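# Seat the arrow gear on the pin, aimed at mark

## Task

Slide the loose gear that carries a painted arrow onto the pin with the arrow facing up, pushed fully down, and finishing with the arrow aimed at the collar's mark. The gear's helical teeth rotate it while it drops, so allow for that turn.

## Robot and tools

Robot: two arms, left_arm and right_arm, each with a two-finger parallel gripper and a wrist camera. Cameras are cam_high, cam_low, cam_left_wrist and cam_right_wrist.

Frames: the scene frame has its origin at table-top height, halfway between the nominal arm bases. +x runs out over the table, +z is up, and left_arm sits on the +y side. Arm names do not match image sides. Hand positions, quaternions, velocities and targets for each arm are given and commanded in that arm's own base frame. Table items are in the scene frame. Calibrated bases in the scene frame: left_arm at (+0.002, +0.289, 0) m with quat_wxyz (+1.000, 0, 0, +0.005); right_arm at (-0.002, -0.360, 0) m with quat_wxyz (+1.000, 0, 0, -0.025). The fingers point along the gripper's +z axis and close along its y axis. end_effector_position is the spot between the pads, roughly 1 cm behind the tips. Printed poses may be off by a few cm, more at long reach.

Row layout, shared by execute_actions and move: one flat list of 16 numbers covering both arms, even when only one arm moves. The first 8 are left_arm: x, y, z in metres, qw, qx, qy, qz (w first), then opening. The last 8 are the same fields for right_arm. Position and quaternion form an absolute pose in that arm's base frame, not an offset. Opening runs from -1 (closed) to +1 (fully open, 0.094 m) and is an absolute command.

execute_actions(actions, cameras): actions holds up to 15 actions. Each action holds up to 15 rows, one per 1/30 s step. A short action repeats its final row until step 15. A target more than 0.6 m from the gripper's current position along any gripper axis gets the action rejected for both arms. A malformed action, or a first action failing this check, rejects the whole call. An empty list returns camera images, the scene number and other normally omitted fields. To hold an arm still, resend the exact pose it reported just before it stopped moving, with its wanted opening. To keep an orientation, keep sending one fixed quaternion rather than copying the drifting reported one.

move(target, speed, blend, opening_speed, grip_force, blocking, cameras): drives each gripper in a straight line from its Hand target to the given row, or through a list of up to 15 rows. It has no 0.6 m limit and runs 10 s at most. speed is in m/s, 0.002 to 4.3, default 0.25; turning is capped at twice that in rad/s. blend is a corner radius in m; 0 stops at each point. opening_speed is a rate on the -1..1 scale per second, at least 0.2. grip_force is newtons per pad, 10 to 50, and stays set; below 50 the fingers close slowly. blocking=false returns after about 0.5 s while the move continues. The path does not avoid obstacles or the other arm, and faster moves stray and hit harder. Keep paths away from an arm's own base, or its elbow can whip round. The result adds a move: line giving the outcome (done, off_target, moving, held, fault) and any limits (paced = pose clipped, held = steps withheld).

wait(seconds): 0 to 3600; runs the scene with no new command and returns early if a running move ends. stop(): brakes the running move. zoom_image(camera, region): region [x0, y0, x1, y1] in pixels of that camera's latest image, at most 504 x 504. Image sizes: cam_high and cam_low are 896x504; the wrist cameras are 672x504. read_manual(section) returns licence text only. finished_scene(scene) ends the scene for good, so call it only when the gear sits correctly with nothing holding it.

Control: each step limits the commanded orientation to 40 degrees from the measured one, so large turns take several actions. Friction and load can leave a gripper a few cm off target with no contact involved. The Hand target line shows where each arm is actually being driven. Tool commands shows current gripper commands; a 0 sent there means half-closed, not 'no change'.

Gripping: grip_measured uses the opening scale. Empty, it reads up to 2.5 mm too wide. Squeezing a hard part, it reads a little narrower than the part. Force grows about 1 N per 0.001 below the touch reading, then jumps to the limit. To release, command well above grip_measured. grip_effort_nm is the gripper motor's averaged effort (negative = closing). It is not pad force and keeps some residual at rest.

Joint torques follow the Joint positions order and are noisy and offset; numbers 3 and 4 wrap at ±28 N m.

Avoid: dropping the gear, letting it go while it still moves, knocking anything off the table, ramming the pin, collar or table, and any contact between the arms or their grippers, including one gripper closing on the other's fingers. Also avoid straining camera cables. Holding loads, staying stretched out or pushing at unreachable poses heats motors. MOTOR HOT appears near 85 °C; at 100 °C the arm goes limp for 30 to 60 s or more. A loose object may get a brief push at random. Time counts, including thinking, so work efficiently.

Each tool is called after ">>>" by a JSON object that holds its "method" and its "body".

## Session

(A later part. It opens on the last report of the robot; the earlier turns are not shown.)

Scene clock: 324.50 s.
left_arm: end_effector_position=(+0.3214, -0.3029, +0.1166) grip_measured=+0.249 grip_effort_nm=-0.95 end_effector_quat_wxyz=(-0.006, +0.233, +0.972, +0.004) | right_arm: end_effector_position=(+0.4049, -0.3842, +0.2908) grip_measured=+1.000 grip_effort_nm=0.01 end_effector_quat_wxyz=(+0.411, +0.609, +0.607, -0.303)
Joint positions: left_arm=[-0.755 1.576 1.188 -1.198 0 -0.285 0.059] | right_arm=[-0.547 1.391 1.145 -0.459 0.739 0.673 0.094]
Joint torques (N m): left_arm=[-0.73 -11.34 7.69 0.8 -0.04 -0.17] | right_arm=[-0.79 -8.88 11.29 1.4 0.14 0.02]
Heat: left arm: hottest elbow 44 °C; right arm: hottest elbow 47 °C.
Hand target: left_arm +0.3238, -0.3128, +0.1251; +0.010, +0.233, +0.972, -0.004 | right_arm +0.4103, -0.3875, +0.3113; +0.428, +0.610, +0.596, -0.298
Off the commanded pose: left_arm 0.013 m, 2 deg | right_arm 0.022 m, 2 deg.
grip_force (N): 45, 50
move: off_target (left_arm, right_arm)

>>> {"method": "move", "body": {"target": [[0.3240,-0.3110,0.108,0.006,0.2334,0.9724,-0.003,0.0, 0.4109,-0.3879,0.3113,0.428,0.610,0.596,-0.298,1]], "speed": 0.04}}

Scene clock: 328.73 s.
left_arm: end_effector_position=(+0.3212, -0.3027, +0.1146) grip_measured=+0.249 grip_effort_nm=-0.95 end_effector_quat_wxyz=(-0.004, +0.233, +0.973, +0.003) | right_arm: end_effector_position=(+0.4049, -0.3842, +0.2908) grip_measured=+1.000 grip_effort_nm=0.01 end_effector_quat_wxyz=(+0.411, +0.609, +0.607, -0.303)
Joint positions: left_arm=[-0.755 1.575 1.181 -1.188 0 -0.285 0.059] | right_arm=[-0.547 1.391 1.145 -0.459 0.739 0.673 0.094]
Joint torques (N m): left_arm=[-0.44 -10.05 6.35 2.02 0.03 -0.12] | right_arm=[-0.67 -8.82 11.28 1.4 0.14 0.01]
Heat: left arm: hottest elbow 44 °C; right arm: hottest elbow 47 °C.
Hand target: left_arm +0.3238, -0.3109, +0.1082; +0.006, +0.233, +0.972, -0.003 | right_arm +0.4103, -0.3875, +0.3113; +0.428, +0.610, +0.596, -0.298
Off the commanded pose: left_arm 0.011 m, 1 deg | right_arm 0.022 m, 2 deg.
grip_force (N): 45, 50
move: off_target (left_arm, right_arm)

>>> {"method": "move", "body": {"target": [[0.3235,-0.3090,0.096,0.003,0.1908,0.9816,-0.002,0.0, 0.4109,-0.3879,0.3113,0.428,0.610,0.596,-0.298,1]], "speed": 0.04, "cameras": ["cam_low","cam_left_wrist"]}}

>>> {"method": "zoom_image", "body": {"camera": "cam_low", "region": [490, 220, 590, 310]}}

Scene clock: 355.27 s.
left_arm: end_effector_position=(+0.3210, -0.3025, +0.1132) grip_measured=+0.249 grip_effort_nm=-0.95 end_effector_quat_wxyz=(+0.002, +0.200, +0.980, -0.001) | right_arm: end_effector_position=(+0.4049, -0.3842, +0.2908) grip_measured=+1.000 grip_effort_nm=0.00 end_effector_quat_wxyz=(+0.411, +0.609, +0.607, -0.303)
Joint positions: left_arm=[-0.755 1.567 1.168 -1.169 0 -0.351 0.059] | right_arm=[-0.547 1.391 1.145 -0.459 0.739 0.673 0.094]
Joint torques (N m): left_arm=[-0.38 -8.47 5.89 2.29 0.09 -0.3] | right_arm=[-0.79 -8.94 11.28 1.37 0.15 0.01]
Heat: left arm: hottest elbow 42 °C; right arm: hottest elbow 47 °C.
Hand target: left_arm +0.3229, -0.3084, +0.0965; +0.003, +0.191, +0.982, -0.002 | right_arm +0.4103, -0.3875, +0.3113; +0.428, +0.610, +0.596, -0.298
Off the commanded pose: left_arm 0.019 m, 1 deg | right_arm 0.022 m, 2 deg.
grip_force (N): 45, 50
move: off_target (left_arm, right_arm)

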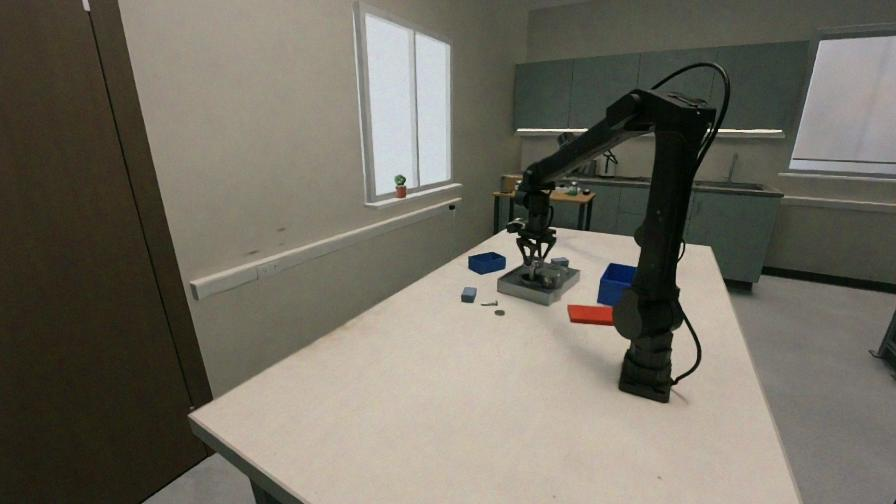

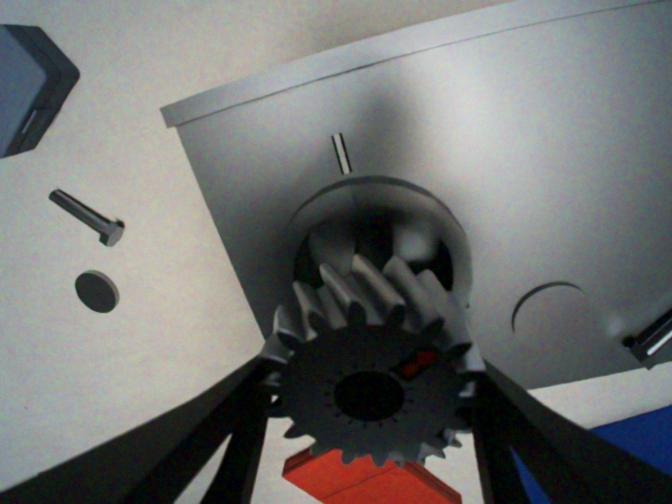

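Scaled by 5.040 from the camera's image (finer frame: 1280x720).

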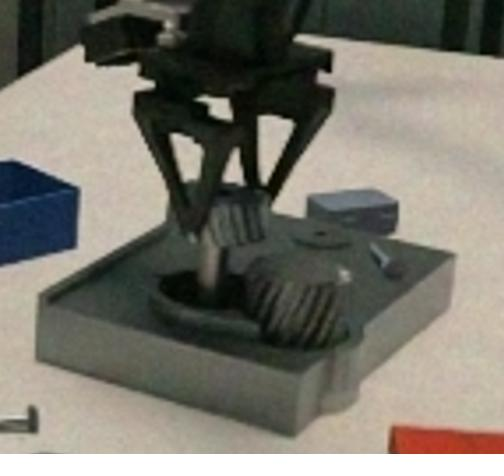

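>>> {"method": "move", "body": {"target": [[0.3225,-0.3075,0.086,0.000,0.1908,0.9816,0.000,0.0, 0.4109,-0.3879,0.3113,0.428,0.610,0.596,-0.298,1]], "speed": 0.04}}

Scene clock: 359.13 s.
left_arm: end_effector_position=(+0.3209, -0.3024, +0.1124) grip_measured=+0.249 grip_effort_nm=-0.95 end_effector_quat_wxyz=(+0.006, +0.196, +0.981, -0.003) | right_arm: end_effector_position=(+0.4049, -0.3842, +0.2908) grip_measured=+1.000 grip_effort_nm=0.01 end_effector_quat_wxyz=(+0.411, +0.609, +0.607, -0.303)
Joint positions: left_arm=[-0.755 1.561 1.159 -1.155 0 -0.36 0.059] | right_arm=[-0.547 1.391 1.145 -0.459 0.739 0.673 0.094]
Joint torques (N m): left_arm=[-0.15 -7.41 5.41 2.44 0.06 -0.18] | right_arm=[-0.79 -8.88 11.28 1.39 0.15 0.02]
Heat: left arm: hottest elbow 42 °C; right arm: hottest elbow 47 °C.
Hand target: left_arm +0.3214, -0.3064, +0.0870; +0.000, +0.191, +0.982, +0.000 | right_arm +0.4103, -0.3875, +0.3113; +0.428, +0.610, +0.596, -0.298
Off the commanded pose: left_arm 0.027 m, 1 deg | right_arm 0.022 m, 2 deg.
grip_force (N): 45, 50
move: off_target (left_arm, right_arm)

>>> {"method": "move", "body": {"target": [[0.3225,-0.3075,0.092,0.000,0.2419,0.9703,0.000,0.0, 0.4109,-0.3879,0.3113,0.428,0.610,0.596,-0.298,1]], "speed": 0.03}}

Scene clock: 365.77 s.
left_arm: end_effector_position=(+0.3208, -0.3023, +0.1124) grip_measured=+0.249 grip_effort_nm=-0.95 end_effector_quat_wxyz=(+0.006, +0.223, +0.975, -0.003) | right_arm: end_effector_position=(+0.4049, -0.3842, +0.2908) grip_measured=+1.000 grip_effort_nm=0.01 end_effector_quat_wxyz=(+0.411, +0.609, +0.607, -0.303)
Joint positions: left_arm=[-0.755 1.561 1.159 -1.155 0 -0.306 0.059] | right_arm=[-0.547 1.391 1.145 -0.459 0.739 0.673 0.094]
Joint torques (N m): left_arm=[0.03 -7.77 6.04 1.73 0.06 0.27] | right_arm=[-0.79 -8.94 11.3 1.4 0.15 0.02]
Heat: left arm: hottest elbow 41 °C; right arm: hottest elbow 47 °C.
Hand target: left_arm +0.3217, -0.3067, +0.0925; +0.000, +0.242, +0.970, +0.000 | right_arm +0.4103, -0.3875, +0.3113; +0.428, +0.610, +0.596, -0.298
Off the commanded pose: left_arm 0.021 m, 2 deg | right_arm 0.022 m, 2 deg.
grip_force (N): 45, 50
move: off_target (left_arm, right_arm)

>>> {"method": "move", "body": {"target": [[0.3225,-0.3075,0.084,0.000,0.2756,0.9613,0.000,0.0, 0.4109,-0.3879,0.3113,0.428,0.610,0.596,-0.298,1]], "speed": 0.03}}

Scene clock: 370.00 s.
left_arm: end_effector_position=(+0.3207, -0.3022, +0.1118) grip_measured=+0.249 grip_effort_nm=-0.95 end_effector_quat_wxyz=(+0.007, +0.253, +0.968, -0.003) | right_arm: end_effector_position=(+0.4049, -0.3842, +0.2908) grip_measured=+1.000 grip_effort_nm=0.01 end_effector_quat_wxyz=(+0.411, +0.609, +0.607, -0.303)
Joint positions: left_arm=[-0.755 1.56 1.156 -1.152 0 -0.244 0.059] | right_arm=[-0.547 1.391 1.145 -0.459 0.739 0.673 0.094]
Joint torques (N m): left_arm=[-0.67 -6.89 5.39 2.56 0.06 0.35] | right_arm=[-0.73 -8.88 11.28 1.39 0.15 0.02]
Heat: left arm: hottest elbow 41 °C; right arm: hottest elbow 47 °C.
Hand target: left_arm +0.3213, -0.3063, +0.0852; +0.000, +0.275, +0.961, +0.000 | right_arm +0.4103, -0.3875, +0.3113; +0.428, +0.610, +0.596, -0.298
Off the commanded pose: left_arm 0.028 m, 3 deg | right_arm 0.022 m, 2 deg.
grip_force (N): 45, 50
move: off_target (left_arm, right_arm)

>>> {"method": "move", "body": {"target": [[0.3225,-0.3075,0.084,0.000,0.3090,0.9511,0.000,0.0, 0.4109,-0.3879,0.3113,0.428,0.610,0.596,-0.298,1]], "speed": 0.03, "cameras": ["cam_left_wrist","cam_low"]}}

>>> {"method": "zoom_image", "body": {"camera": "cam_left_wrist", "region": [240, 150, 520, 430]}}

>>> {"method": "zoom_image", "body": {"camera": "cam_low", "region": [510, 240, 570, 300]}}

Scene clock: 379.50 s.
left_arm: end_effector_position=(+0.3207, -0.3022, +0.1118) grip_measured=+0.249 grip_effort_nm=-0.95 end_effector_quat_wxyz=(+0.007, +0.276, +0.961, -0.003) | right_arm: end_effector_position=(+0.4049, -0.3842, +0.2908) grip_measured=+1.000 grip_effort_nm=0.01 end_effector_quat_wxyz=(+0.411, +0.609, +0.607, -0.303)
Joint positions: left_arm=[-0.755 1.56 1.156 -1.152 0 -0.195 0.059] | right_arm=[-0.547 1.391 1.145 -0.459 0.739 0.673 0.094]
Joint torques (N m): left_arm=[0.03 -7.12 5.31 2.59 0.08 0.54] | right_arm=[-0.73 -8.94 11.29 1.39 0.15 0.02]
Heat: left arm: hottest elbow 40 °C; right arm: hottest elbow 47 °C.
Hand target: left_arm +0.3213, -0.3063, +0.0851; +0.000, +0.308, +0.951, +0.000 | right_arm +0.4103, -0.3875, +0.3113; +0.428, +0.610, +0.596, -0.298
Off the commanded pose: left_arm 0.028 m, 4 deg | right_arm 0.022 m, 2 deg.
grip_force (N): 45, 50
move: off_target (left_arm, right_arm)
Images, in order (width x height): cam_low 896x504, cam_left_wrist 672x504.

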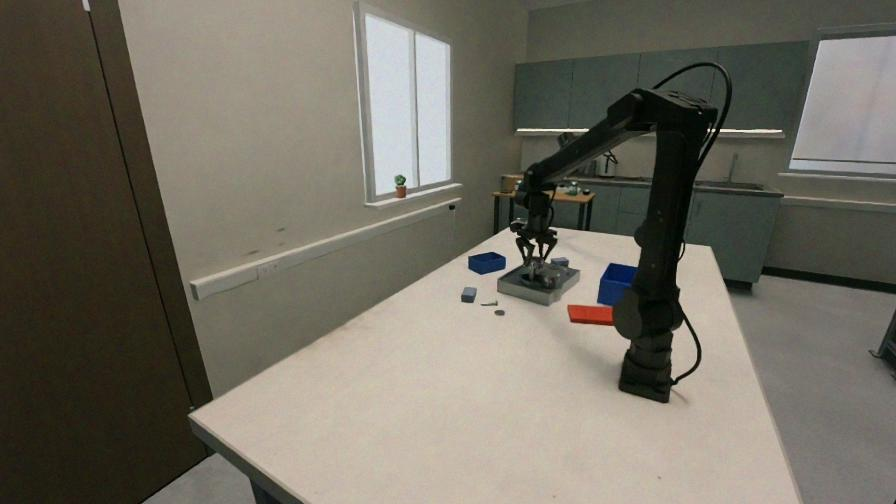

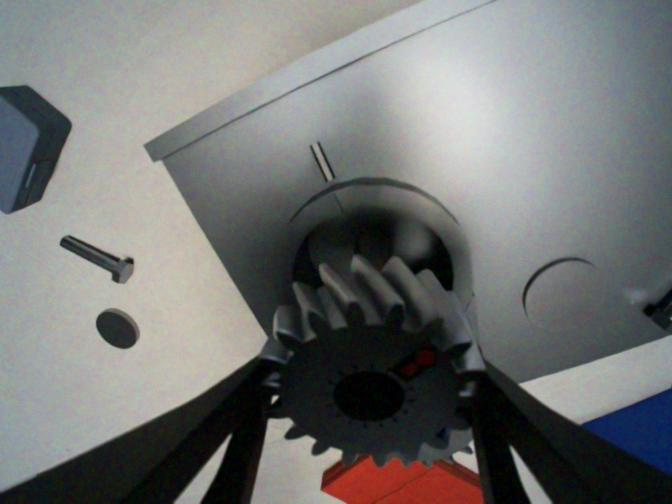

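Scaled by 1.800 from the camera's image (finer frame: 960x720).

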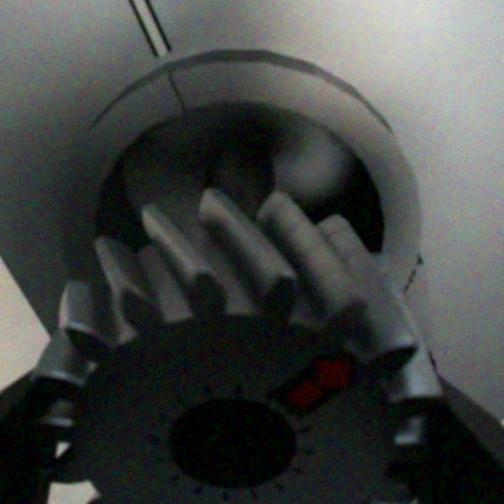

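Scaled by 8.400 from the camera's image (finer frame: 1280x720).

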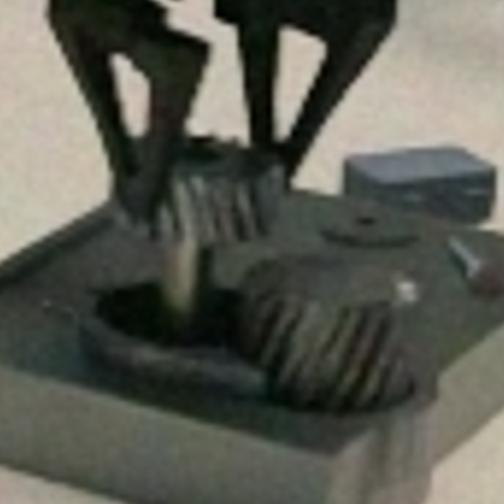

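>>> {"method": "move", "body": {"target": [[0.3225,-0.3065,0.076,-0.008,0.1908,0.9816,0.002,0.0, 0.4109,-0.3879,0.3113,0.428,0.610,0.596,-0.298,1]], "speed": 0.04}}

Scene clock: 388.73 s.
left_arm: end_effector_position=(+0.3207, -0.3023, +0.1113) grip_measured=+0.249 grip_effort_nm=-0.95 end_effector_quat_wxyz=(+0.008, +0.212, +0.977, -0.005) | right_arm: end_effector_position=(+0.4049, -0.3842, +0.2908) grip_measured=+1.000 grip_effort_nm=0.00 end_effector_quat_wxyz=(+0.411, +0.609, +0.607, -0.303)
Joint positions: left_arm=[-0.755 1.559 1.154 -1.147 0 -0.327 0.059] | right_arm=[-0.547 1.391 1.145 -0.459 0.739 0.673 0.094]
Joint torques (N m): left_arm=[0.15 -5.77 5.33 2.44 0.26 -0.53] | right_arm=[-0.79 -8.94 11.3 1.39 0.15 0.02]
Heat: left arm: hottest elbow 40 °C; right arm: hottest elbow 47 °C.
Hand target: left_arm +0.3206, -0.3046, +0.0777; -0.008, +0.191, +0.981, +0.003 | right_arm +0.4103, -0.3875, +0.3113; +0.428, +0.610, +0.596, -0.298
Off the commanded pose: left_arm 0.036 m, 3 deg | right_arm 0.022 m, 2 deg.
grip_force (N): 45, 50
move: off_target (left_arm, right_arm)

>>> {"method": "move", "body": {"target": [[0.3225,-0.3070,0.084,-0.002,0.1392,0.9903,0.000,0.0, 0.4109,-0.3879,0.3113,0.428,0.610,0.596,-0.298,1]], "speed": 0.03}}

Scene clock: 397.83 s.
left_arm: end_effector_position=(+0.3207, -0.3028, +0.1113) grip_measured=+0.249 grip_effort_nm=-0.95 end_effector_quat_wxyz=(+0.007, +0.156, +0.988, -0.006) | right_arm: end_effector_position=(+0.4049, -0.3842, +0.2908) grip_measured=+1.000 grip_effort_nm=0.01 end_effector_quat_wxyz=(+0.411, +0.609, +0.607, -0.303)
Joint positions: left_arm=[-0.755 1.559 1.154 -1.146 0.002 -0.441 0.059] | right_arm=[-0.547 1.391 1.145 -0.459 0.739 0.673 0.094]
Joint torques (N m): left_arm=[0.09 -6.83 5.6 2.14 0.05 -0.41] | right_arm=[-0.79 -8.88 11.29 1.39 0.15 0.02]
Heat: left arm: hottest elbow 40 °C; right arm: hottest elbow 47 °C.
Hand target: left_arm +0.3213, -0.3058, +0.0850; -0.002, +0.140, +0.990, +0.000 | right_arm +0.4103, -0.3875, +0.3113; +0.428, +0.610, +0.596, -0.298
Off the commanded pose: left_arm 0.028 m, 2 deg | right_arm 0.022 m, 2 deg.
grip_force (N): 45, 50
move: off_target (left_arm, right_arm)

>>> {"method": "move", "body": {"target": [[0.3225,-0.3070,0.084,-0.002,0.0872,0.9962,0.000,0.0, 0.4109,-0.3879,0.3113,0.428,0.610,0.596,-0.298,1]], "speed": 0.03}}

>>> {"method": "move", "body": {"target": [[0.3225,-0.3070,0.084,-0.002,0.0349,0.9994,0.000,0.0, 0.4109,-0.3879,0.3113,0.428,0.610,0.596,-0.298,1]], "speed": 0.03}}

Scene clock: 404.60 s.
left_arm: end_effector_position=(+0.3208, -0.3034, +0.1113) grip_measured=+0.249 grip_effort_nm=-0.95 end_effector_quat_wxyz=(+0.007, +0.103, +0.995, -0.008) | right_arm: end_effector_position=(+0.4049, -0.3842, +0.2908) grip_measured=+1.000 grip_effort_nm=0.01 end_effector_quat_wxyz=(+0.411, +0.609, +0.607, -0.303)
Joint positions: left_arm=[-0.755 1.559 1.154 -1.144 0.004 -0.549 0.059] | right_arm=[-0.547 1.391 1.145 -0.459 0.739 0.673 0.094]
Joint torques (N m): left_arm=[-0.15 -6.83 5.59 2.06 -0.05 -0.37] | right_arm=[-0.73 -8.94 11.29 1.39 0.15 0.02]
Heat: left arm: hottest elbow 40 °C; right arm: hottest elbow 47 °C.
Hand target: left_arm +0.3213, -0.3058, +0.0850; -0.002, +0.088, +0.996, +0.000 | right_arm +0.4103, -0.3875, +0.3113; +0.428, +0.610, +0.596, -0.298
Off the commanded pose: left_arm 0.028 m, 2 deg | right_arm 0.022 m, 2 deg.
grip_force (N): 45, 50
move: off_target (left_arm, right_arm)

Scene clock: 406.90 s.
left_arm: end_effector_position=(+0.3210, -0.3037, +0.1109) grip_measured=+0.249 grip_effort_nm=-0.95 end_effector_quat_wxyz=(+0.007, +0.049, +0.999, -0.009) | right_arm: end_effector_position=(+0.4049, -0.3842, +0.2908) grip_measured=+1.000 grip_effort_nm=0.01 end_effector_quat_wxyz=(+0.411, +0.609, +0.607, -0.303)
Joint positions: left_arm=[-0.755 1.559 1.153 -1.141 0.004 -0.656 0.059] | right_arm=[-0.547 1.391 1.145 -0.459 0.739 0.673 0.094]
Joint torques (N m): left_arm=[0.15 -7.18 5.64 2.02 -0.07 -0.34] | right_arm=[-0.79 -8.94 11.29 1.4 0.15 0.02]
Heat: left arm: hottest elbow 40 °C; right arm: hottest elbow 47 °C.
Hand target: left_arm +0.3214, -0.3060, +0.0850; -0.002, +0.035, +0.999, +0.000 | right_arm +0.4103, -0.3875, +0.3113; +0.428, +0.610, +0.596, -0.298
Off the commanded pose: left_arm 0.027 m, 2 deg | right_arm 0.022 m, 2 deg.
grip_force (N): 45, 50
move: off_target (left_arm, right_arm)

>>> {"method": "move", "body": {"target": [[0.3210,-0.3055,0.095,-0.022,0.1564,0.9872,0.012,0.0, 0.4109,-0.3879,0.3113,0.428,0.610,0.596,-0.298,1],[0.3210,-0.3055,0.075,-0.015,0.1908,0.9816,0.008,0.0, 0.4109,-0.3879,0.3113,0.428,0.610,0.596,-0.298,1]], "speed": 0.08}}

Scene clock: 416.47 s.
left_arm: end_effector_position=(+0.3202, -0.3030, +0.1093) grip_measured=+0.249 grip_effort_nm=-0.95 end_effector_quat_wxyz=(-0.004, +0.161, +0.987, -0.005) | right_arm: end_effector_position=(+0.4049, -0.3842, +0.2908) grip_measured=+1.000 grip_effort_nm=0.01 end_effector_quat_wxyz=(+0.411, +0.609, +0.607, -0.303)
Joint positions: left_arm=[-0.752 1.572 1.164 -1.162 0.012 -0.429 0.059] | right_arm=[-0.547 1.391 1.145 -0.459 0.739 0.673 0.094]
Joint torques (N m): left_arm=[-0.09 -6.12 5.16 2.33 -0.35 0.46] | right_arm=[-0.79 -8.88 11.29 1.39 0.15 0.02]
Heat: left arm: hottest elbow 39 °C; right arm: hottest elbow 48 °C.
Hand target: left_arm +0.3193, -0.3039, +0.0766; -0.016, +0.190, +0.982, +0.008 | right_arm +0.4103, -0.3875, +0.3113; +0.428, +0.610, +0.596, -0.298
Off the commanded pose: left_arm 0.034 m, 4 deg | right_arm 0.022 m, 2 deg.
grip_force (N): 45, 50
move: off_target (left_arm, right_arm)

>>> {"method": "move", "body": {"target": [[0.3210,-0.3055,0.072,-0.010,0.1650,0.9863,0.006,0.0, 0.4109,-0.3879,0.3113,0.428,0.610,0.596,-0.298,1]], "speed": 0.05, "cameras": ["cam_low","cam_high","cam_left_wrist"]}}

>>> {"method": "zoom_image", "body": {"camera": "cam_low", "region": [510, 240, 570, 300]}}

Scene clock: 421.10 s.
left_arm: end_effector_position=(+0.3204, -0.3026, +0.1090) grip_measured=+0.249 grip_effort_nm=-0.95 end_effector_quat_wxyz=(+0.002, +0.159, +0.987, -0.007) | right_arm: end_effector_position=(+0.4049, -0.3842, +0.2908) grip_measured=+1.000 grip_effort_nm=0.01 end_effector_quat_wxyz=(+0.411, +0.609, +0.607, -0.303)
Joint positions: left_arm=[-0.752 1.565 1.154 -1.148 0.01 -0.433 0.059] | right_arm=[-0.547 1.391 1.145 -0.459 0.739 0.673 0.094]
Joint torques (N m): left_arm=[-0.15 -6.36 4.82 2.58 -0.32 0] | right_arm=[-0.79 -8.88 11.29 1.39 0.15 0.01]
Heat: left arm: hottest elbow 39 °C; right arm: hottest elbow 48 °C.
Hand target: left_arm +0.3190, -0.3035, +0.0739; -0.010, +0.165, +0.986, +0.006 | right_arm +0.4103, -0.3875, +0.3113; +0.428, +0.610, +0.596, -0.298
Off the commanded pose: left_arm 0.037 m, 2 deg | right_arm 0.022 m, 2 deg.
grip_force (N): 45, 50
move: off_target (left_arm, right_arm)
Images, in order (width x height): cam_high 896x504, cam_low 896x504, cam_left_wrist 672x504.

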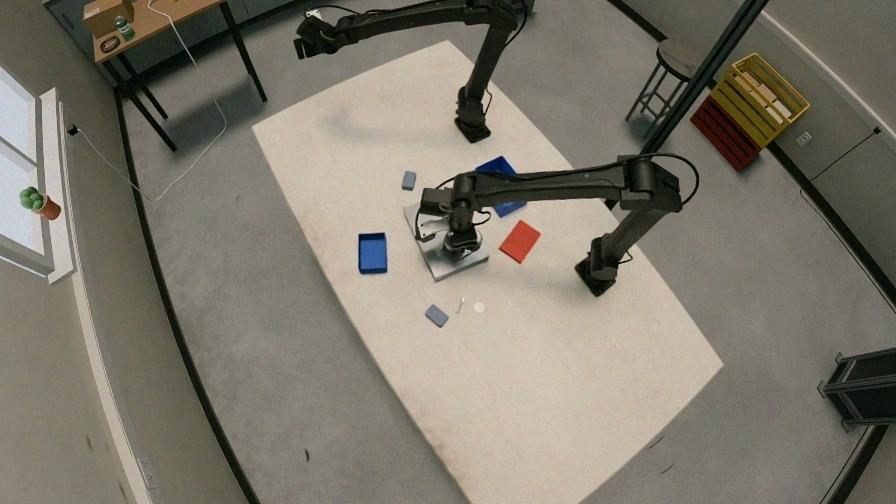

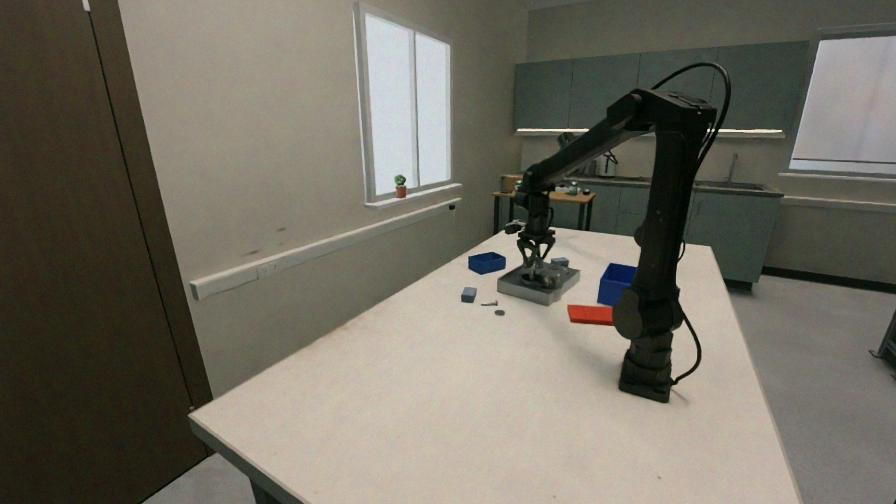

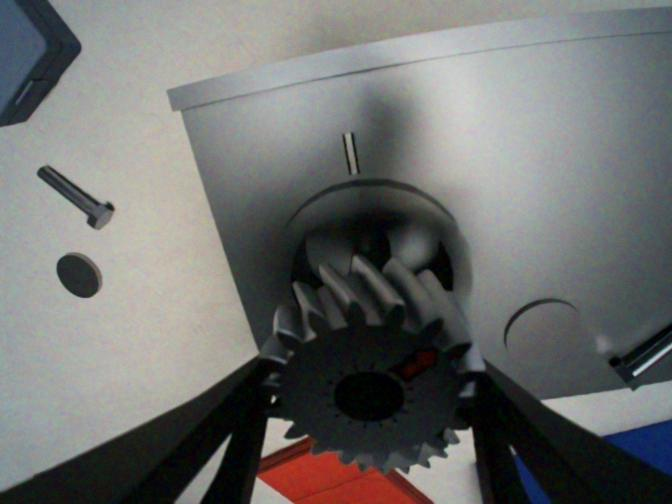

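Scaled by 8.400 from the camera's image (finer frame: 1280x720).

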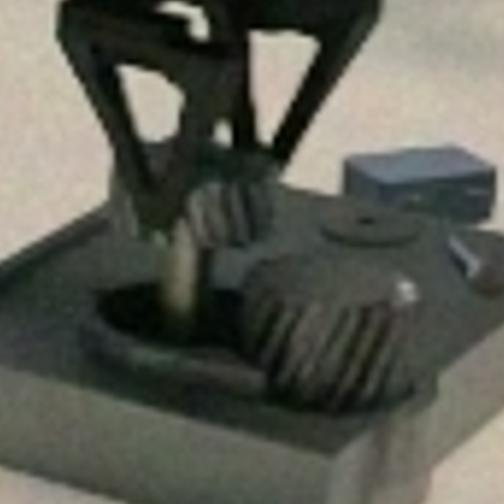

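>>> {"method": "move", "body": {"target": [[0.3215,-0.3045,0.058,-0.012,0.1650,0.9863,0.006,0.0, 0.4109,-0.3879,0.3113,0.428,0.610,0.596,-0.298,1]], "speed": 0.04}}

Scene clock: 434.83 s.
left_arm: end_effector_position=(+0.3206, -0.3027, +0.1031) grip_measured=+0.249 grip_effort_nm=-0.95 end_effector_quat_wxyz=(+0.010, +0.159, +0.987, -0.012) | right_arm: end_effector_position=(+0.4049, -0.3842, +0.2908) grip_measured=+1.000 grip_effort_nm=0.01 end_effector_quat_wxyz=(+0.411, +0.609, +0.607, -0.303)
Joint positions: left_arm=[-0.752 1.561 1.132 -1.112 0.009 -0.432 0.059] | right_arm=[-0.547 1.391 1.145 -0.459 0.739 0.673 0.094]
Joint torques (N m): left_arm=[-0.32 -4.6 4.92 2.47 -0.22 0.02] | right_arm=[-0.79 -8.82 11.28 1.4 0.15 0.02]
Heat: left arm: hottest elbow 39 °C; right arm: hottest elbow 48 °C.
Hand target: left_arm +0.3183, -0.3015, +0.0613; -0.012, +0.165, +0.986, +0.006 | right_arm +0.4103, -0.3875, +0.3113; +0.428, +0.610, +0.596, -0.298
Off the commanded pose: left_arm 0.045 m, 3 deg | right_arm 0.022 m, 2 deg.
grip_force (N): 45, 50
move: off_target (left_arm, right_arm)

>>> {"method": "move", "body": {"target": [[0.3235,-0.3065,0.060,-0.030,0.1392,0.9900,0.015,0.0, 0.4109,-0.3879,0.3113,0.428,0.610,0.596,-0.298,1]], "speed": 0.05}}

>>> {"method": "move", "body": {"target": [[0.3235,-0.3065,0.052,-0.024,0.1130,0.9932,0.013,0.0, 0.4109,-0.3879,0.3113,0.428,0.610,0.596,-0.298,1]], "speed": 0.05}}

Scene clock: 442.97 s.
left_arm: end_effector_position=(+0.3202, -0.3026, +0.0981) grip_measured=+0.249 grip_effort_nm=-0.95 end_effector_quat_wxyz=(-0.002, +0.146, +0.989, -0.005) | right_arm: end_effector_position=(+0.4049, -0.3842, +0.2908) grip_measured=+1.000 grip_effort_nm=0.01 end_effector_quat_wxyz=(+0.411, +0.609, +0.607, -0.303)
Joint positions: left_arm=[-0.752 1.582 1.143 -1.129 0.011 -0.46 0.059] | right_arm=[-0.547 1.391 1.145 -0.459 0.739 0.673 0.094]
Joint torques (N m): left_arm=[0.03 -4.19 7.01 0.99 -0.02 -0.18] | right_arm=[-0.79 -8.94 11.29 1.4 0.15 0.01]
Heat: left arm: hottest elbow 39 °C; right arm: hottest elbow 48 °C.
Hand target: left_arm +0.3212, -0.3043, +0.0617; -0.030, +0.139, +0.990, +0.015 | right_arm +0.4103, -0.3875, +0.3113; +0.428, +0.610, +0.596, -0.298
Off the commanded pose: left_arm 0.038 m, 4 deg | right_arm 0.022 m, 2 deg.
grip_force (N): 45, 50
move: off_target (left_arm, right_arm)

Scene clock: 444.07 s.
left_arm: end_effector_position=(+0.3203, -0.3031, +0.0962) grip_measured=+0.249 grip_effort_nm=-0.95 end_effector_quat_wxyz=(-0.003, +0.115, +0.993, -0.005) | right_arm: end_effector_position=(+0.4049, -0.3842, +0.2908) grip_measured=+1.000 grip_effort_nm=0.01 end_effector_quat_wxyz=(+0.411, +0.609, +0.607, -0.303)
Joint positions: left_arm=[-0.752 1.587 1.143 -1.127 0.012 -0.521 0.059] | right_arm=[-0.547 1.391 1.145 -0.459 0.739 0.673 0.094]
Joint torques (N m): left_arm=[-0.15 -4.25 5.71 2.32 -0.18 -0.11] | right_arm=[-0.73 -8.88 11.29 1.4 0.15 0.02]
Heat: left arm: hottest elbow 39 °C; right arm: hottest elbow 48 °C.
Hand target: left_arm +0.3206, -0.3037, +0.0546; -0.024, +0.113, +0.993, +0.013 | right_arm +0.4103, -0.3875, +0.3113; +0.428, +0.610, +0.596, -0.298
Off the commanded pose: left_arm 0.044 m, 3 deg | right_arm 0.022 m, 2 deg.
grip_force (N): 45, 50
move: off_target (left_arm, right_arm)

>>> {"method": "move", "body": {"target": [[0.3240,-0.3065,0.044,-0.026,0.1000,0.9946,0.014,0.0, 0.4109,-0.3879,0.3113,0.428,0.610,0.596,-0.298,1]], "speed": 0.05, "cameras": ["cam_low","cam_left_wrist"]}}

>>> {"method": "zoom_image", "body": {"camera": "cam_low", "region": [510, 240, 570, 300]}}

Scene clock: 449.07 s.
left_arm: end_effector_position=(+0.3205, -0.3035, +0.0929) grip_measured=+0.249 grip_effort_nm=-0.95 end_effector_quat_wxyz=(-0.006, +0.094, +0.996, -0.004) | right_arm: end_effector_position=(+0.4049, -0.3842, +0.2908) grip_measured=+1.000 grip_effort_nm=0.00 end_effector_quat_wxyz=(+0.411, +0.609, +0.607, -0.303)
Joint positions: left_arm=[-0.752 1.595 1.143 -1.124 0.014 -0.563 0.059] | right_arm=[-0.547 1.391 1.145 -0.459 0.739 0.673 0.094]
Joint torques (N m): left_arm=[0.32 -4.37 5.08 2.84 -0.12 0.08] | right_arm=[-0.73 -8.94 11.3 1.39 0.15 0.02]
Heat: left arm: hottest elbow 39 °C; right arm: hottest elbow 48 °C.
Hand target: left_arm +0.3204, -0.3031, +0.0472; -0.026, +0.100, +0.995, +0.014 | right_arm +0.4103, -0.3875, +0.3113; +0.428, +0.610, +0.596, -0.298
Off the commanded pose: left_arm 0.049 m, 3 deg | right_arm 0.022 m, 2 deg.
grip_force (N): 45, 50
move: off_target (left_arm, right_arm)

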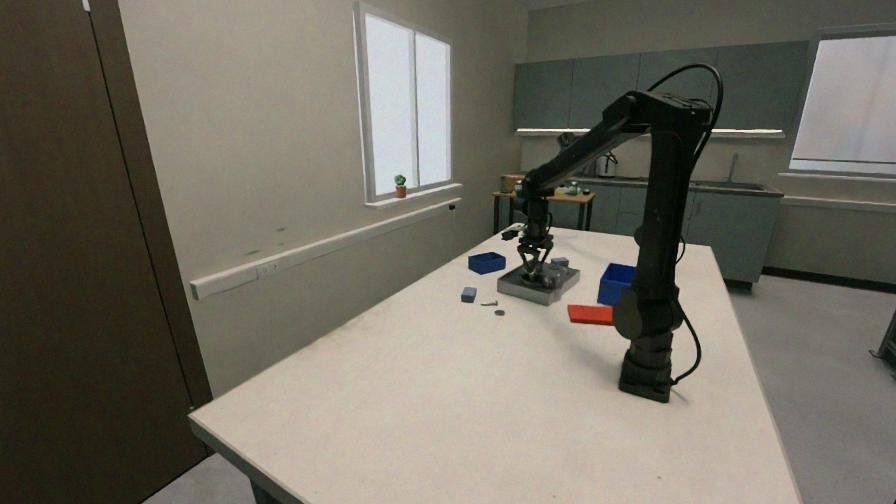

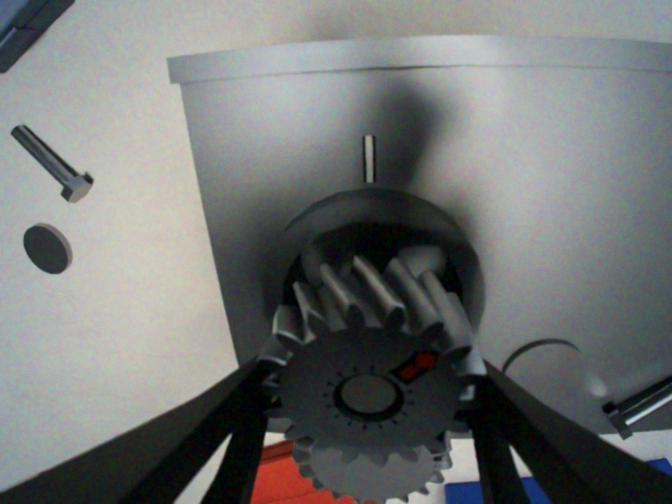

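Scaled by 8.400 from the camera's image (finer frame: 1280x720).

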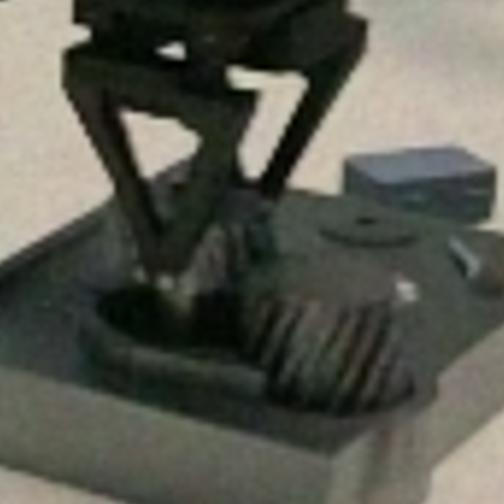

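>>> {"method": "move", "body": {"target": [[0.3240,-0.3060,0.036,-0.026,0.0785,0.9966,0.014,0.0, 0.4109,-0.3879,0.3113,0.428,0.610,0.596,-0.298,1]], "speed": 0.04}}

Scene clock: 455.60 s.
left_arm: end_effector_position=(+0.3206, -0.3039, +0.0882) grip_measured=+0.249 grip_effort_nm=-0.95 end_effector_quat_wxyz=(-0.005, +0.063, +0.998, -0.005) | right_arm: end_effector_position=(+0.4049, -0.3842, +0.2908) grip_measured=+1.000 grip_effort_nm=0.01 end_effector_quat_wxyz=(+0.411, +0.609, +0.607, -0.303)
Joint positions: left_arm=[-0.752 1.599 1.135 -1.108 0.015 -0.625 0.059] | right_arm=[-0.547 1.391 1.145 -0.459 0.739 0.673 0.094]
Joint torques (N m): left_arm=[0.38 -3.78 4.83 2.96 -0.12 0.25] | right_arm=[-0.85 -8.94 11.29 1.39 0.15 0.02]
Heat: left arm: hottest elbow 39 °C; right arm: hottest elbow 48 °C.
Hand target: left_arm +0.3200, -0.3022, +0.0397; -0.026, +0.078, +0.996, +0.014 | right_arm +0.4103, -0.3875, +0.3113; +0.428, +0.610, +0.596, -0.298
Off the commanded pose: left_arm 0.052 m, 4 deg | right_arm 0.022 m, 2 deg.
grip_force (N): 45, 50
move: off_target (left_arm, right_arm)

>>> {"method": "move", "body": {"target": [[0.3240,-0.3060,0.026,-0.026,0.0000,0.9996,0.010,0.0, 0.4109,-0.3879,0.3113,0.428,0.610,0.596,-0.298,1]], "speed": 0.04, "cameras": ["cam_low","cam_left_wrist"]}}

>>> {"method": "zoom_image", "body": {"camera": "cam_left_wrist", "region": [240, 120, 520, 460]}}

Scene clock: 465.80 s.
left_arm: end_effector_position=(+0.3207, -0.3051, +0.0778) grip_measured=+0.249 grip_effort_nm=-0.95 end_effector_quat_wxyz=(-0.006, -0.013, +1.000, -0.008) | right_arm: end_effector_position=(+0.4049, -0.3842, +0.2908) grip_measured=+1.000 grip_effort_nm=0.01 end_effector_quat_wxyz=(+0.411, +0.609, +0.607, -0.303)
Joint positions: left_arm=[-0.752 1.612 1.12 -1.076 0.019 -0.777 0.059] | right_arm=[-0.547 1.391 1.145 -0.459 0.739 0.673 0.094]
Joint torques (N m): left_arm=[0.67 -3.78 4.71 3.04 0.13 0.25] | right_arm=[-0.85 -8.82 11.29 1.4 0.15 0.02]
Heat: left arm: hottest elbow 38 °C; right arm: hottest elbow 48 °C.
Hand target: left_arm +0.3201, -0.3025, +0.0299; -0.027, +0.000, +1.000, +0.010 | right_arm +0.4103, -0.3875, +0.3113; +0.428, +0.610, +0.596, -0.298
Off the commanded pose: left_arm 0.052 m, 3 deg | right_arm 0.022 m, 2 deg.
grip_force (N): 45, 50
move: off_target (left_arm, right_arm)

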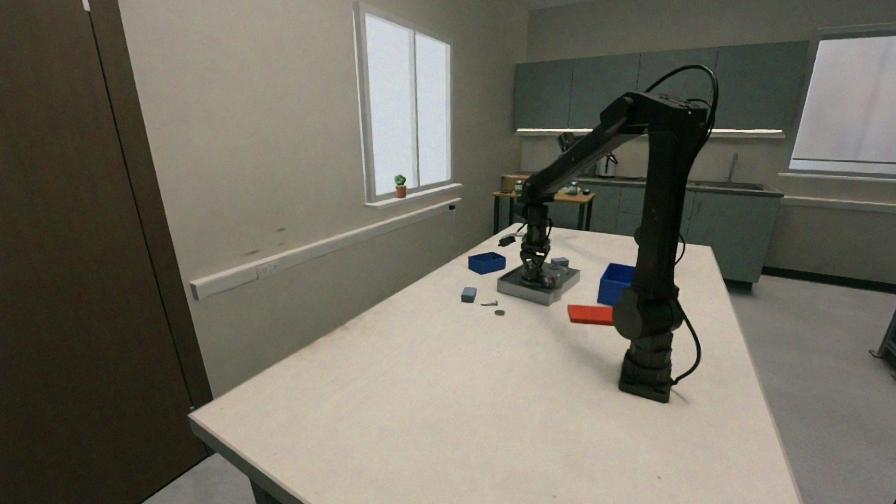

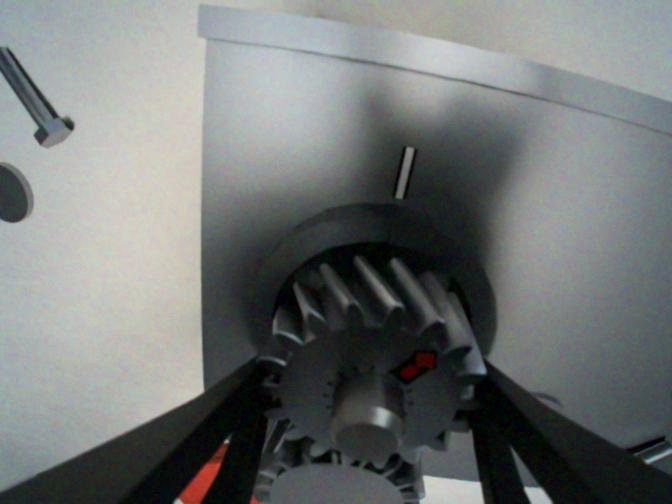

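Scaled by 1.482 from the camera's image (finer frame: 960x720).

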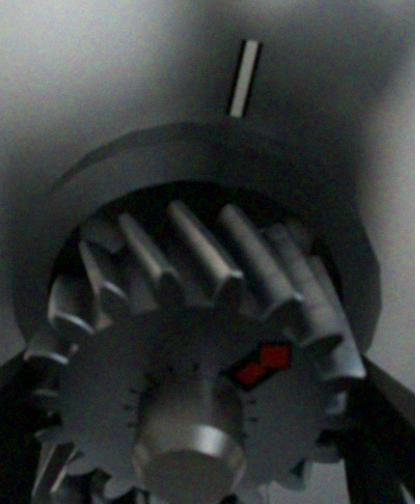

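>>> {"method": "move", "body": {"target": [[0.3240,-0.3060,0.014,-0.026,-0.0872,0.9958,0.010,0.0, 0.4109,-0.3879,0.3113,0.428,0.610,0.596,-0.298,1]], "speed": 0.04, "cameras": ["cam_low","cam_left_wrist"]}}

>>> {"method": "zoom_image", "body": {"camera": "cam_left_wrist", "region": [240, 120, 520, 460]}}

>>> {"method": "zoom_image", "body": {"camera": "cam_low", "region": [510, 240, 570, 300]}}

Scene clock: 480.97 s.
left_arm: end_effector_position=(+0.3211, -0.3062, +0.0669) grip_measured=+0.249 grip_effort_nm=-0.95 end_effector_quat_wxyz=(-0.007, -0.091, +0.996, -0.010) | right_arm: end_effector_position=(+0.4049, -0.3842, +0.2908) grip_measured=+1.000 grip_effort_nm=0.01 end_effector_quat_wxyz=(+0.411, +0.609, +0.607, -0.303)
Joint positions: left_arm=[-0.752 1.627 1.107 -1.045 0.023 -0.933 0.059] | right_arm=[-0.547 1.391 1.145 -0.459 0.739 0.673 0.094]
Joint torques (N m): left_arm=[0.79 -4.13 4.56 3.21 0.13 0.07] | right_arm=[-0.73 -8.88 11.3 1.39 0.15 0.01]
Heat: left arm: hottest elbow 38 °C; right arm: hottest elbow 48 °C.
Hand target: left_arm +0.3200, -0.3024, +0.0182; -0.026, -0.087, +0.996, +0.010 | right_arm +0.4103, -0.3875, +0.3113; +0.428, +0.610, +0.596, -0.298
Off the commanded pose: left_arm 0.053 m, 3 deg | right_arm 0.022 m, 2 deg.
grip_force (N): 45, 50
move: off_target (left_arm, right_arm)

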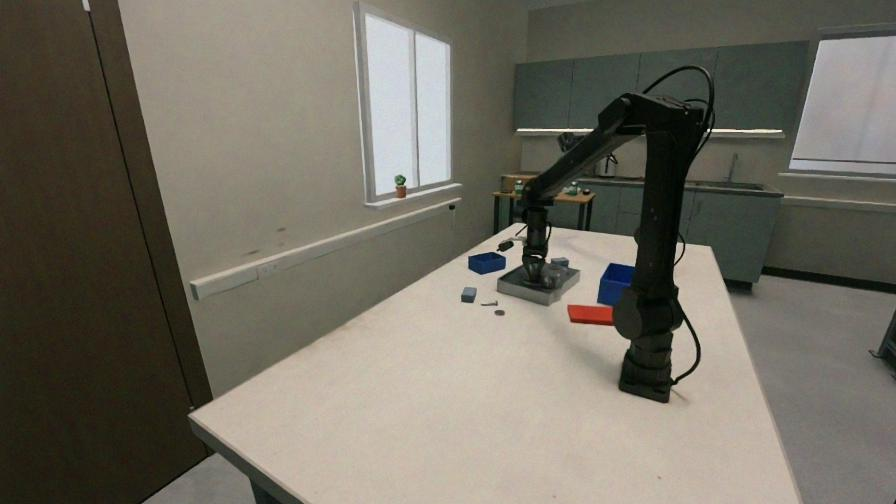

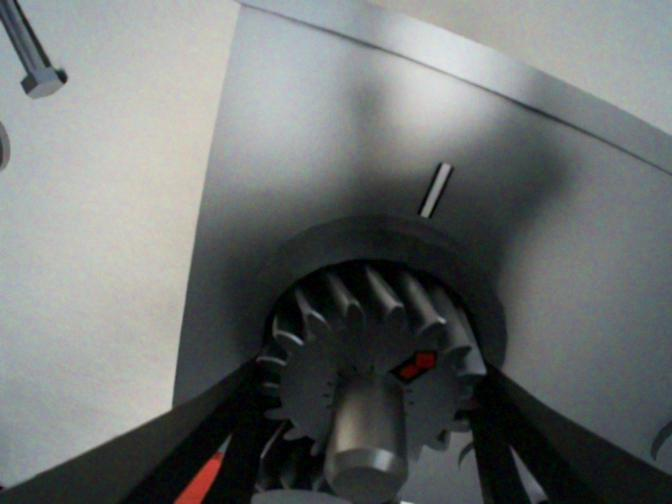

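Scaled by 1.482 from the camera's image (finer frame: 960x720).

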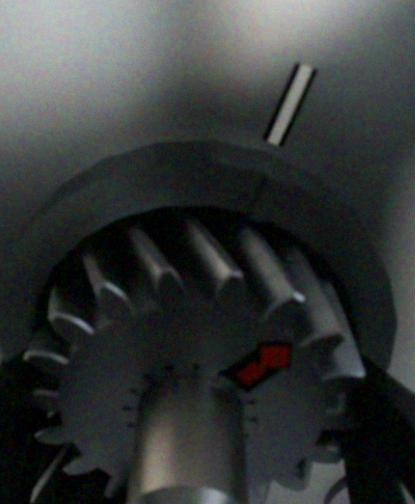

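Scaled by 8.400 from the camera's image (finer frame: 1280x720).

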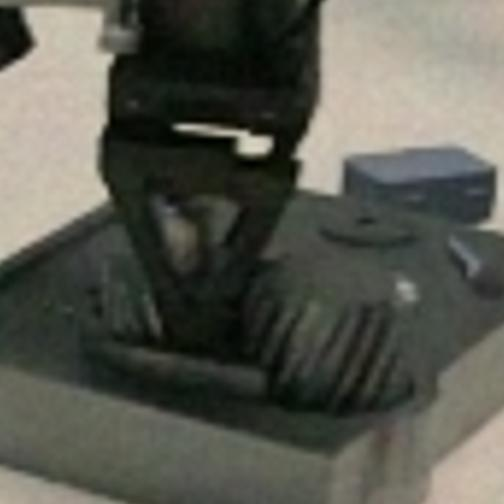

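>>> {"method": "move", "body": {"target": [[0.3222,-0.3065,0.076,0.000,-0.0915,0.9958,0.000,0.0, 0.4109,-0.3879,0.3113,0.428,0.610,0.596,-0.298,1]], "speed": 0.08}}

>>> {"method": "move", "body": {"target": [[0.3222,-0.3065,0.076,0.000,-0.0915,0.9958,0.000,0.5, 0.4109,-0.3879,0.3113,0.428,0.610,0.596,-0.298,1],[0.3222,-0.3065,0.19,0.000,-0.0915,0.9958,0.000,0.5, 0.4109,-0.3879,0.3113,0.428,0.610,0.596,-0.298,1]], "opening_speed": 0.7, "speed": 0.15, "cameras": ["cam_left_wrist","cam_low"]}}

>>> {"method": "zoom_image", "body": {"camera": "cam_left_wrist", "region": [280, 80, 520, 320]}}

Scene clock: 491.73 s.
left_arm: end_effector_position=(+0.3205, -0.3047, +0.0690) grip_measured=+0.249 grip_effort_nm=-0.95 end_effector_quat_wxyz=(-0.006, -0.093, +0.996, -0.007) | right_arm: end_effector_position=(+0.4049, -0.3842, +0.2908) grip_measured=+1.000 grip_effort_nm=0.01 end_effector_quat_wxyz=(+0.411, +0.609, +0.607, -0.303)
Joint positions: left_arm=[-0.752 1.622 1.107 -1.052 0.019 -0.938 0.059] | right_arm=[-0.547 1.391 1.145 -0.459 0.739 0.673 0.094]
Joint torques (N m): left_arm=[-0.38 -10.87 7.66 -0.83 -0.79 -0.11] | right_arm=[-0.73 -9.05 11.29 1.4 0.15 0.02]
Heat: left arm: hottest elbow 37 °C; right arm: hottest elbow 48 °C.
Hand target: left_arm +0.3223, -0.3065, +0.0761; +0.000, -0.091, +0.996, +0.000 | right_arm +0.4103, -0.3875, +0.3113; +0.428, +0.610, +0.596, -0.298
Off the commanded pose: left_arm 0.007 m, 1 deg | right_arm 0.022 m, 2 deg.
grip_force (N): 45, 50
move: off_target (right_arm)

Scene clock: 494.27 s.
left_arm: end_effector_position=(+0.3112, -0.2935, +0.1650) grip_measured=+0.497 grip_effort_nm=0.14 end_effector_quat_wxyz=(-0.022, -0.086, +0.996, +0.018) | right_arm: end_effector_position=(+0.4049, -0.3842, +0.2908) grip_measured=+1.000 grip_effort_nm=0.01 end_effector_quat_wxyz=(+0.411, +0.609, +0.607, -0.303)
Joint positions: left_arm=[-0.752 1.527 1.264 -1.365 0.008 -0.923 0.07] | right_arm=[-0.547 1.391 1.145 -0.459 0.739 0.673 0.094]
Joint torques (N m): left_arm=[-0.38 -11.16 10.91 -0.42 -0.32 -0.24] | right_arm=[-0.73 -8.88 11.29 1.4 0.15 0.02]
Heat: left arm: hottest elbow 37 °C; right arm: hottest elbow 48 °C.
Hand target: left_arm +0.3213, -0.3057, +0.1899; +0.000, -0.091, +0.996, +0.000 | right_arm +0.4103, -0.3875, +0.3113; +0.428, +0.610, +0.596, -0.298
Off the commanded pose: left_arm 0.030 m, 3 deg | right_arm 0.022 m, 2 deg.
grip_force (N): 45, 50
move: off_target (left_arm, right_arm)
Images, in order (width x height): cam_low 896x504, cam_left_wrist 672x504.

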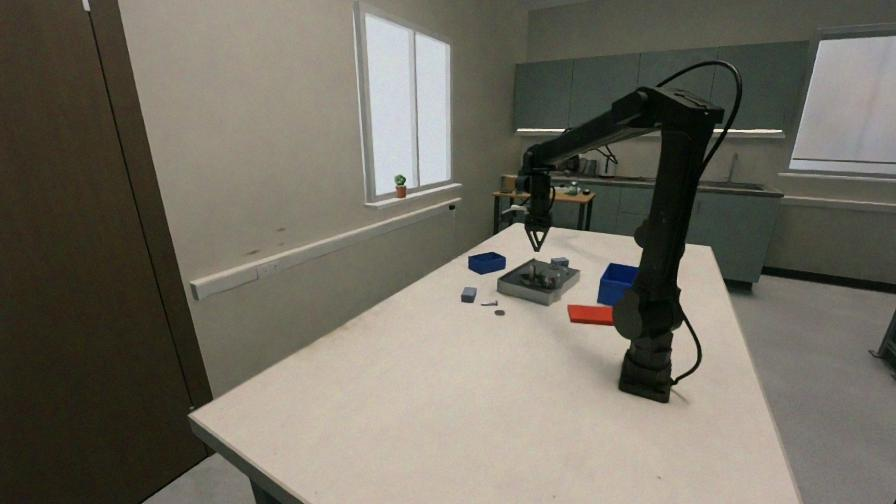

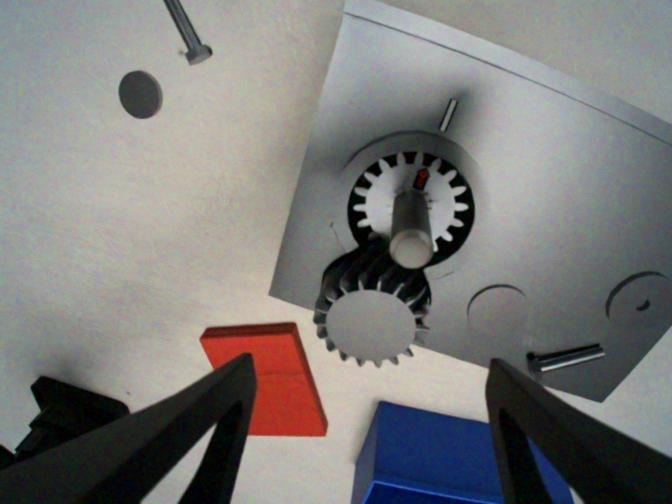

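Scaled by 2.100 from the camera's image (finer frame: 960x720).

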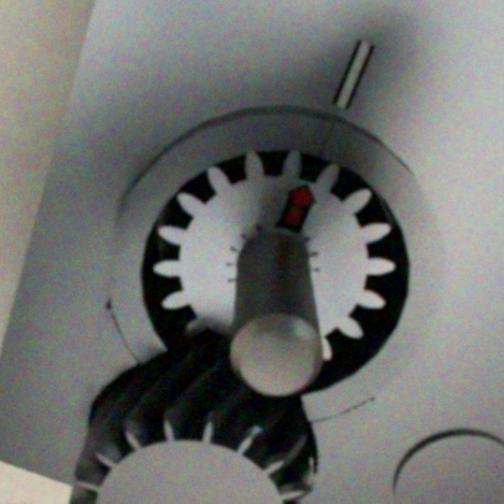

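>>> {"method": "finished_scene", "body": {"scene": 2}}

The scene is finished: the task was done.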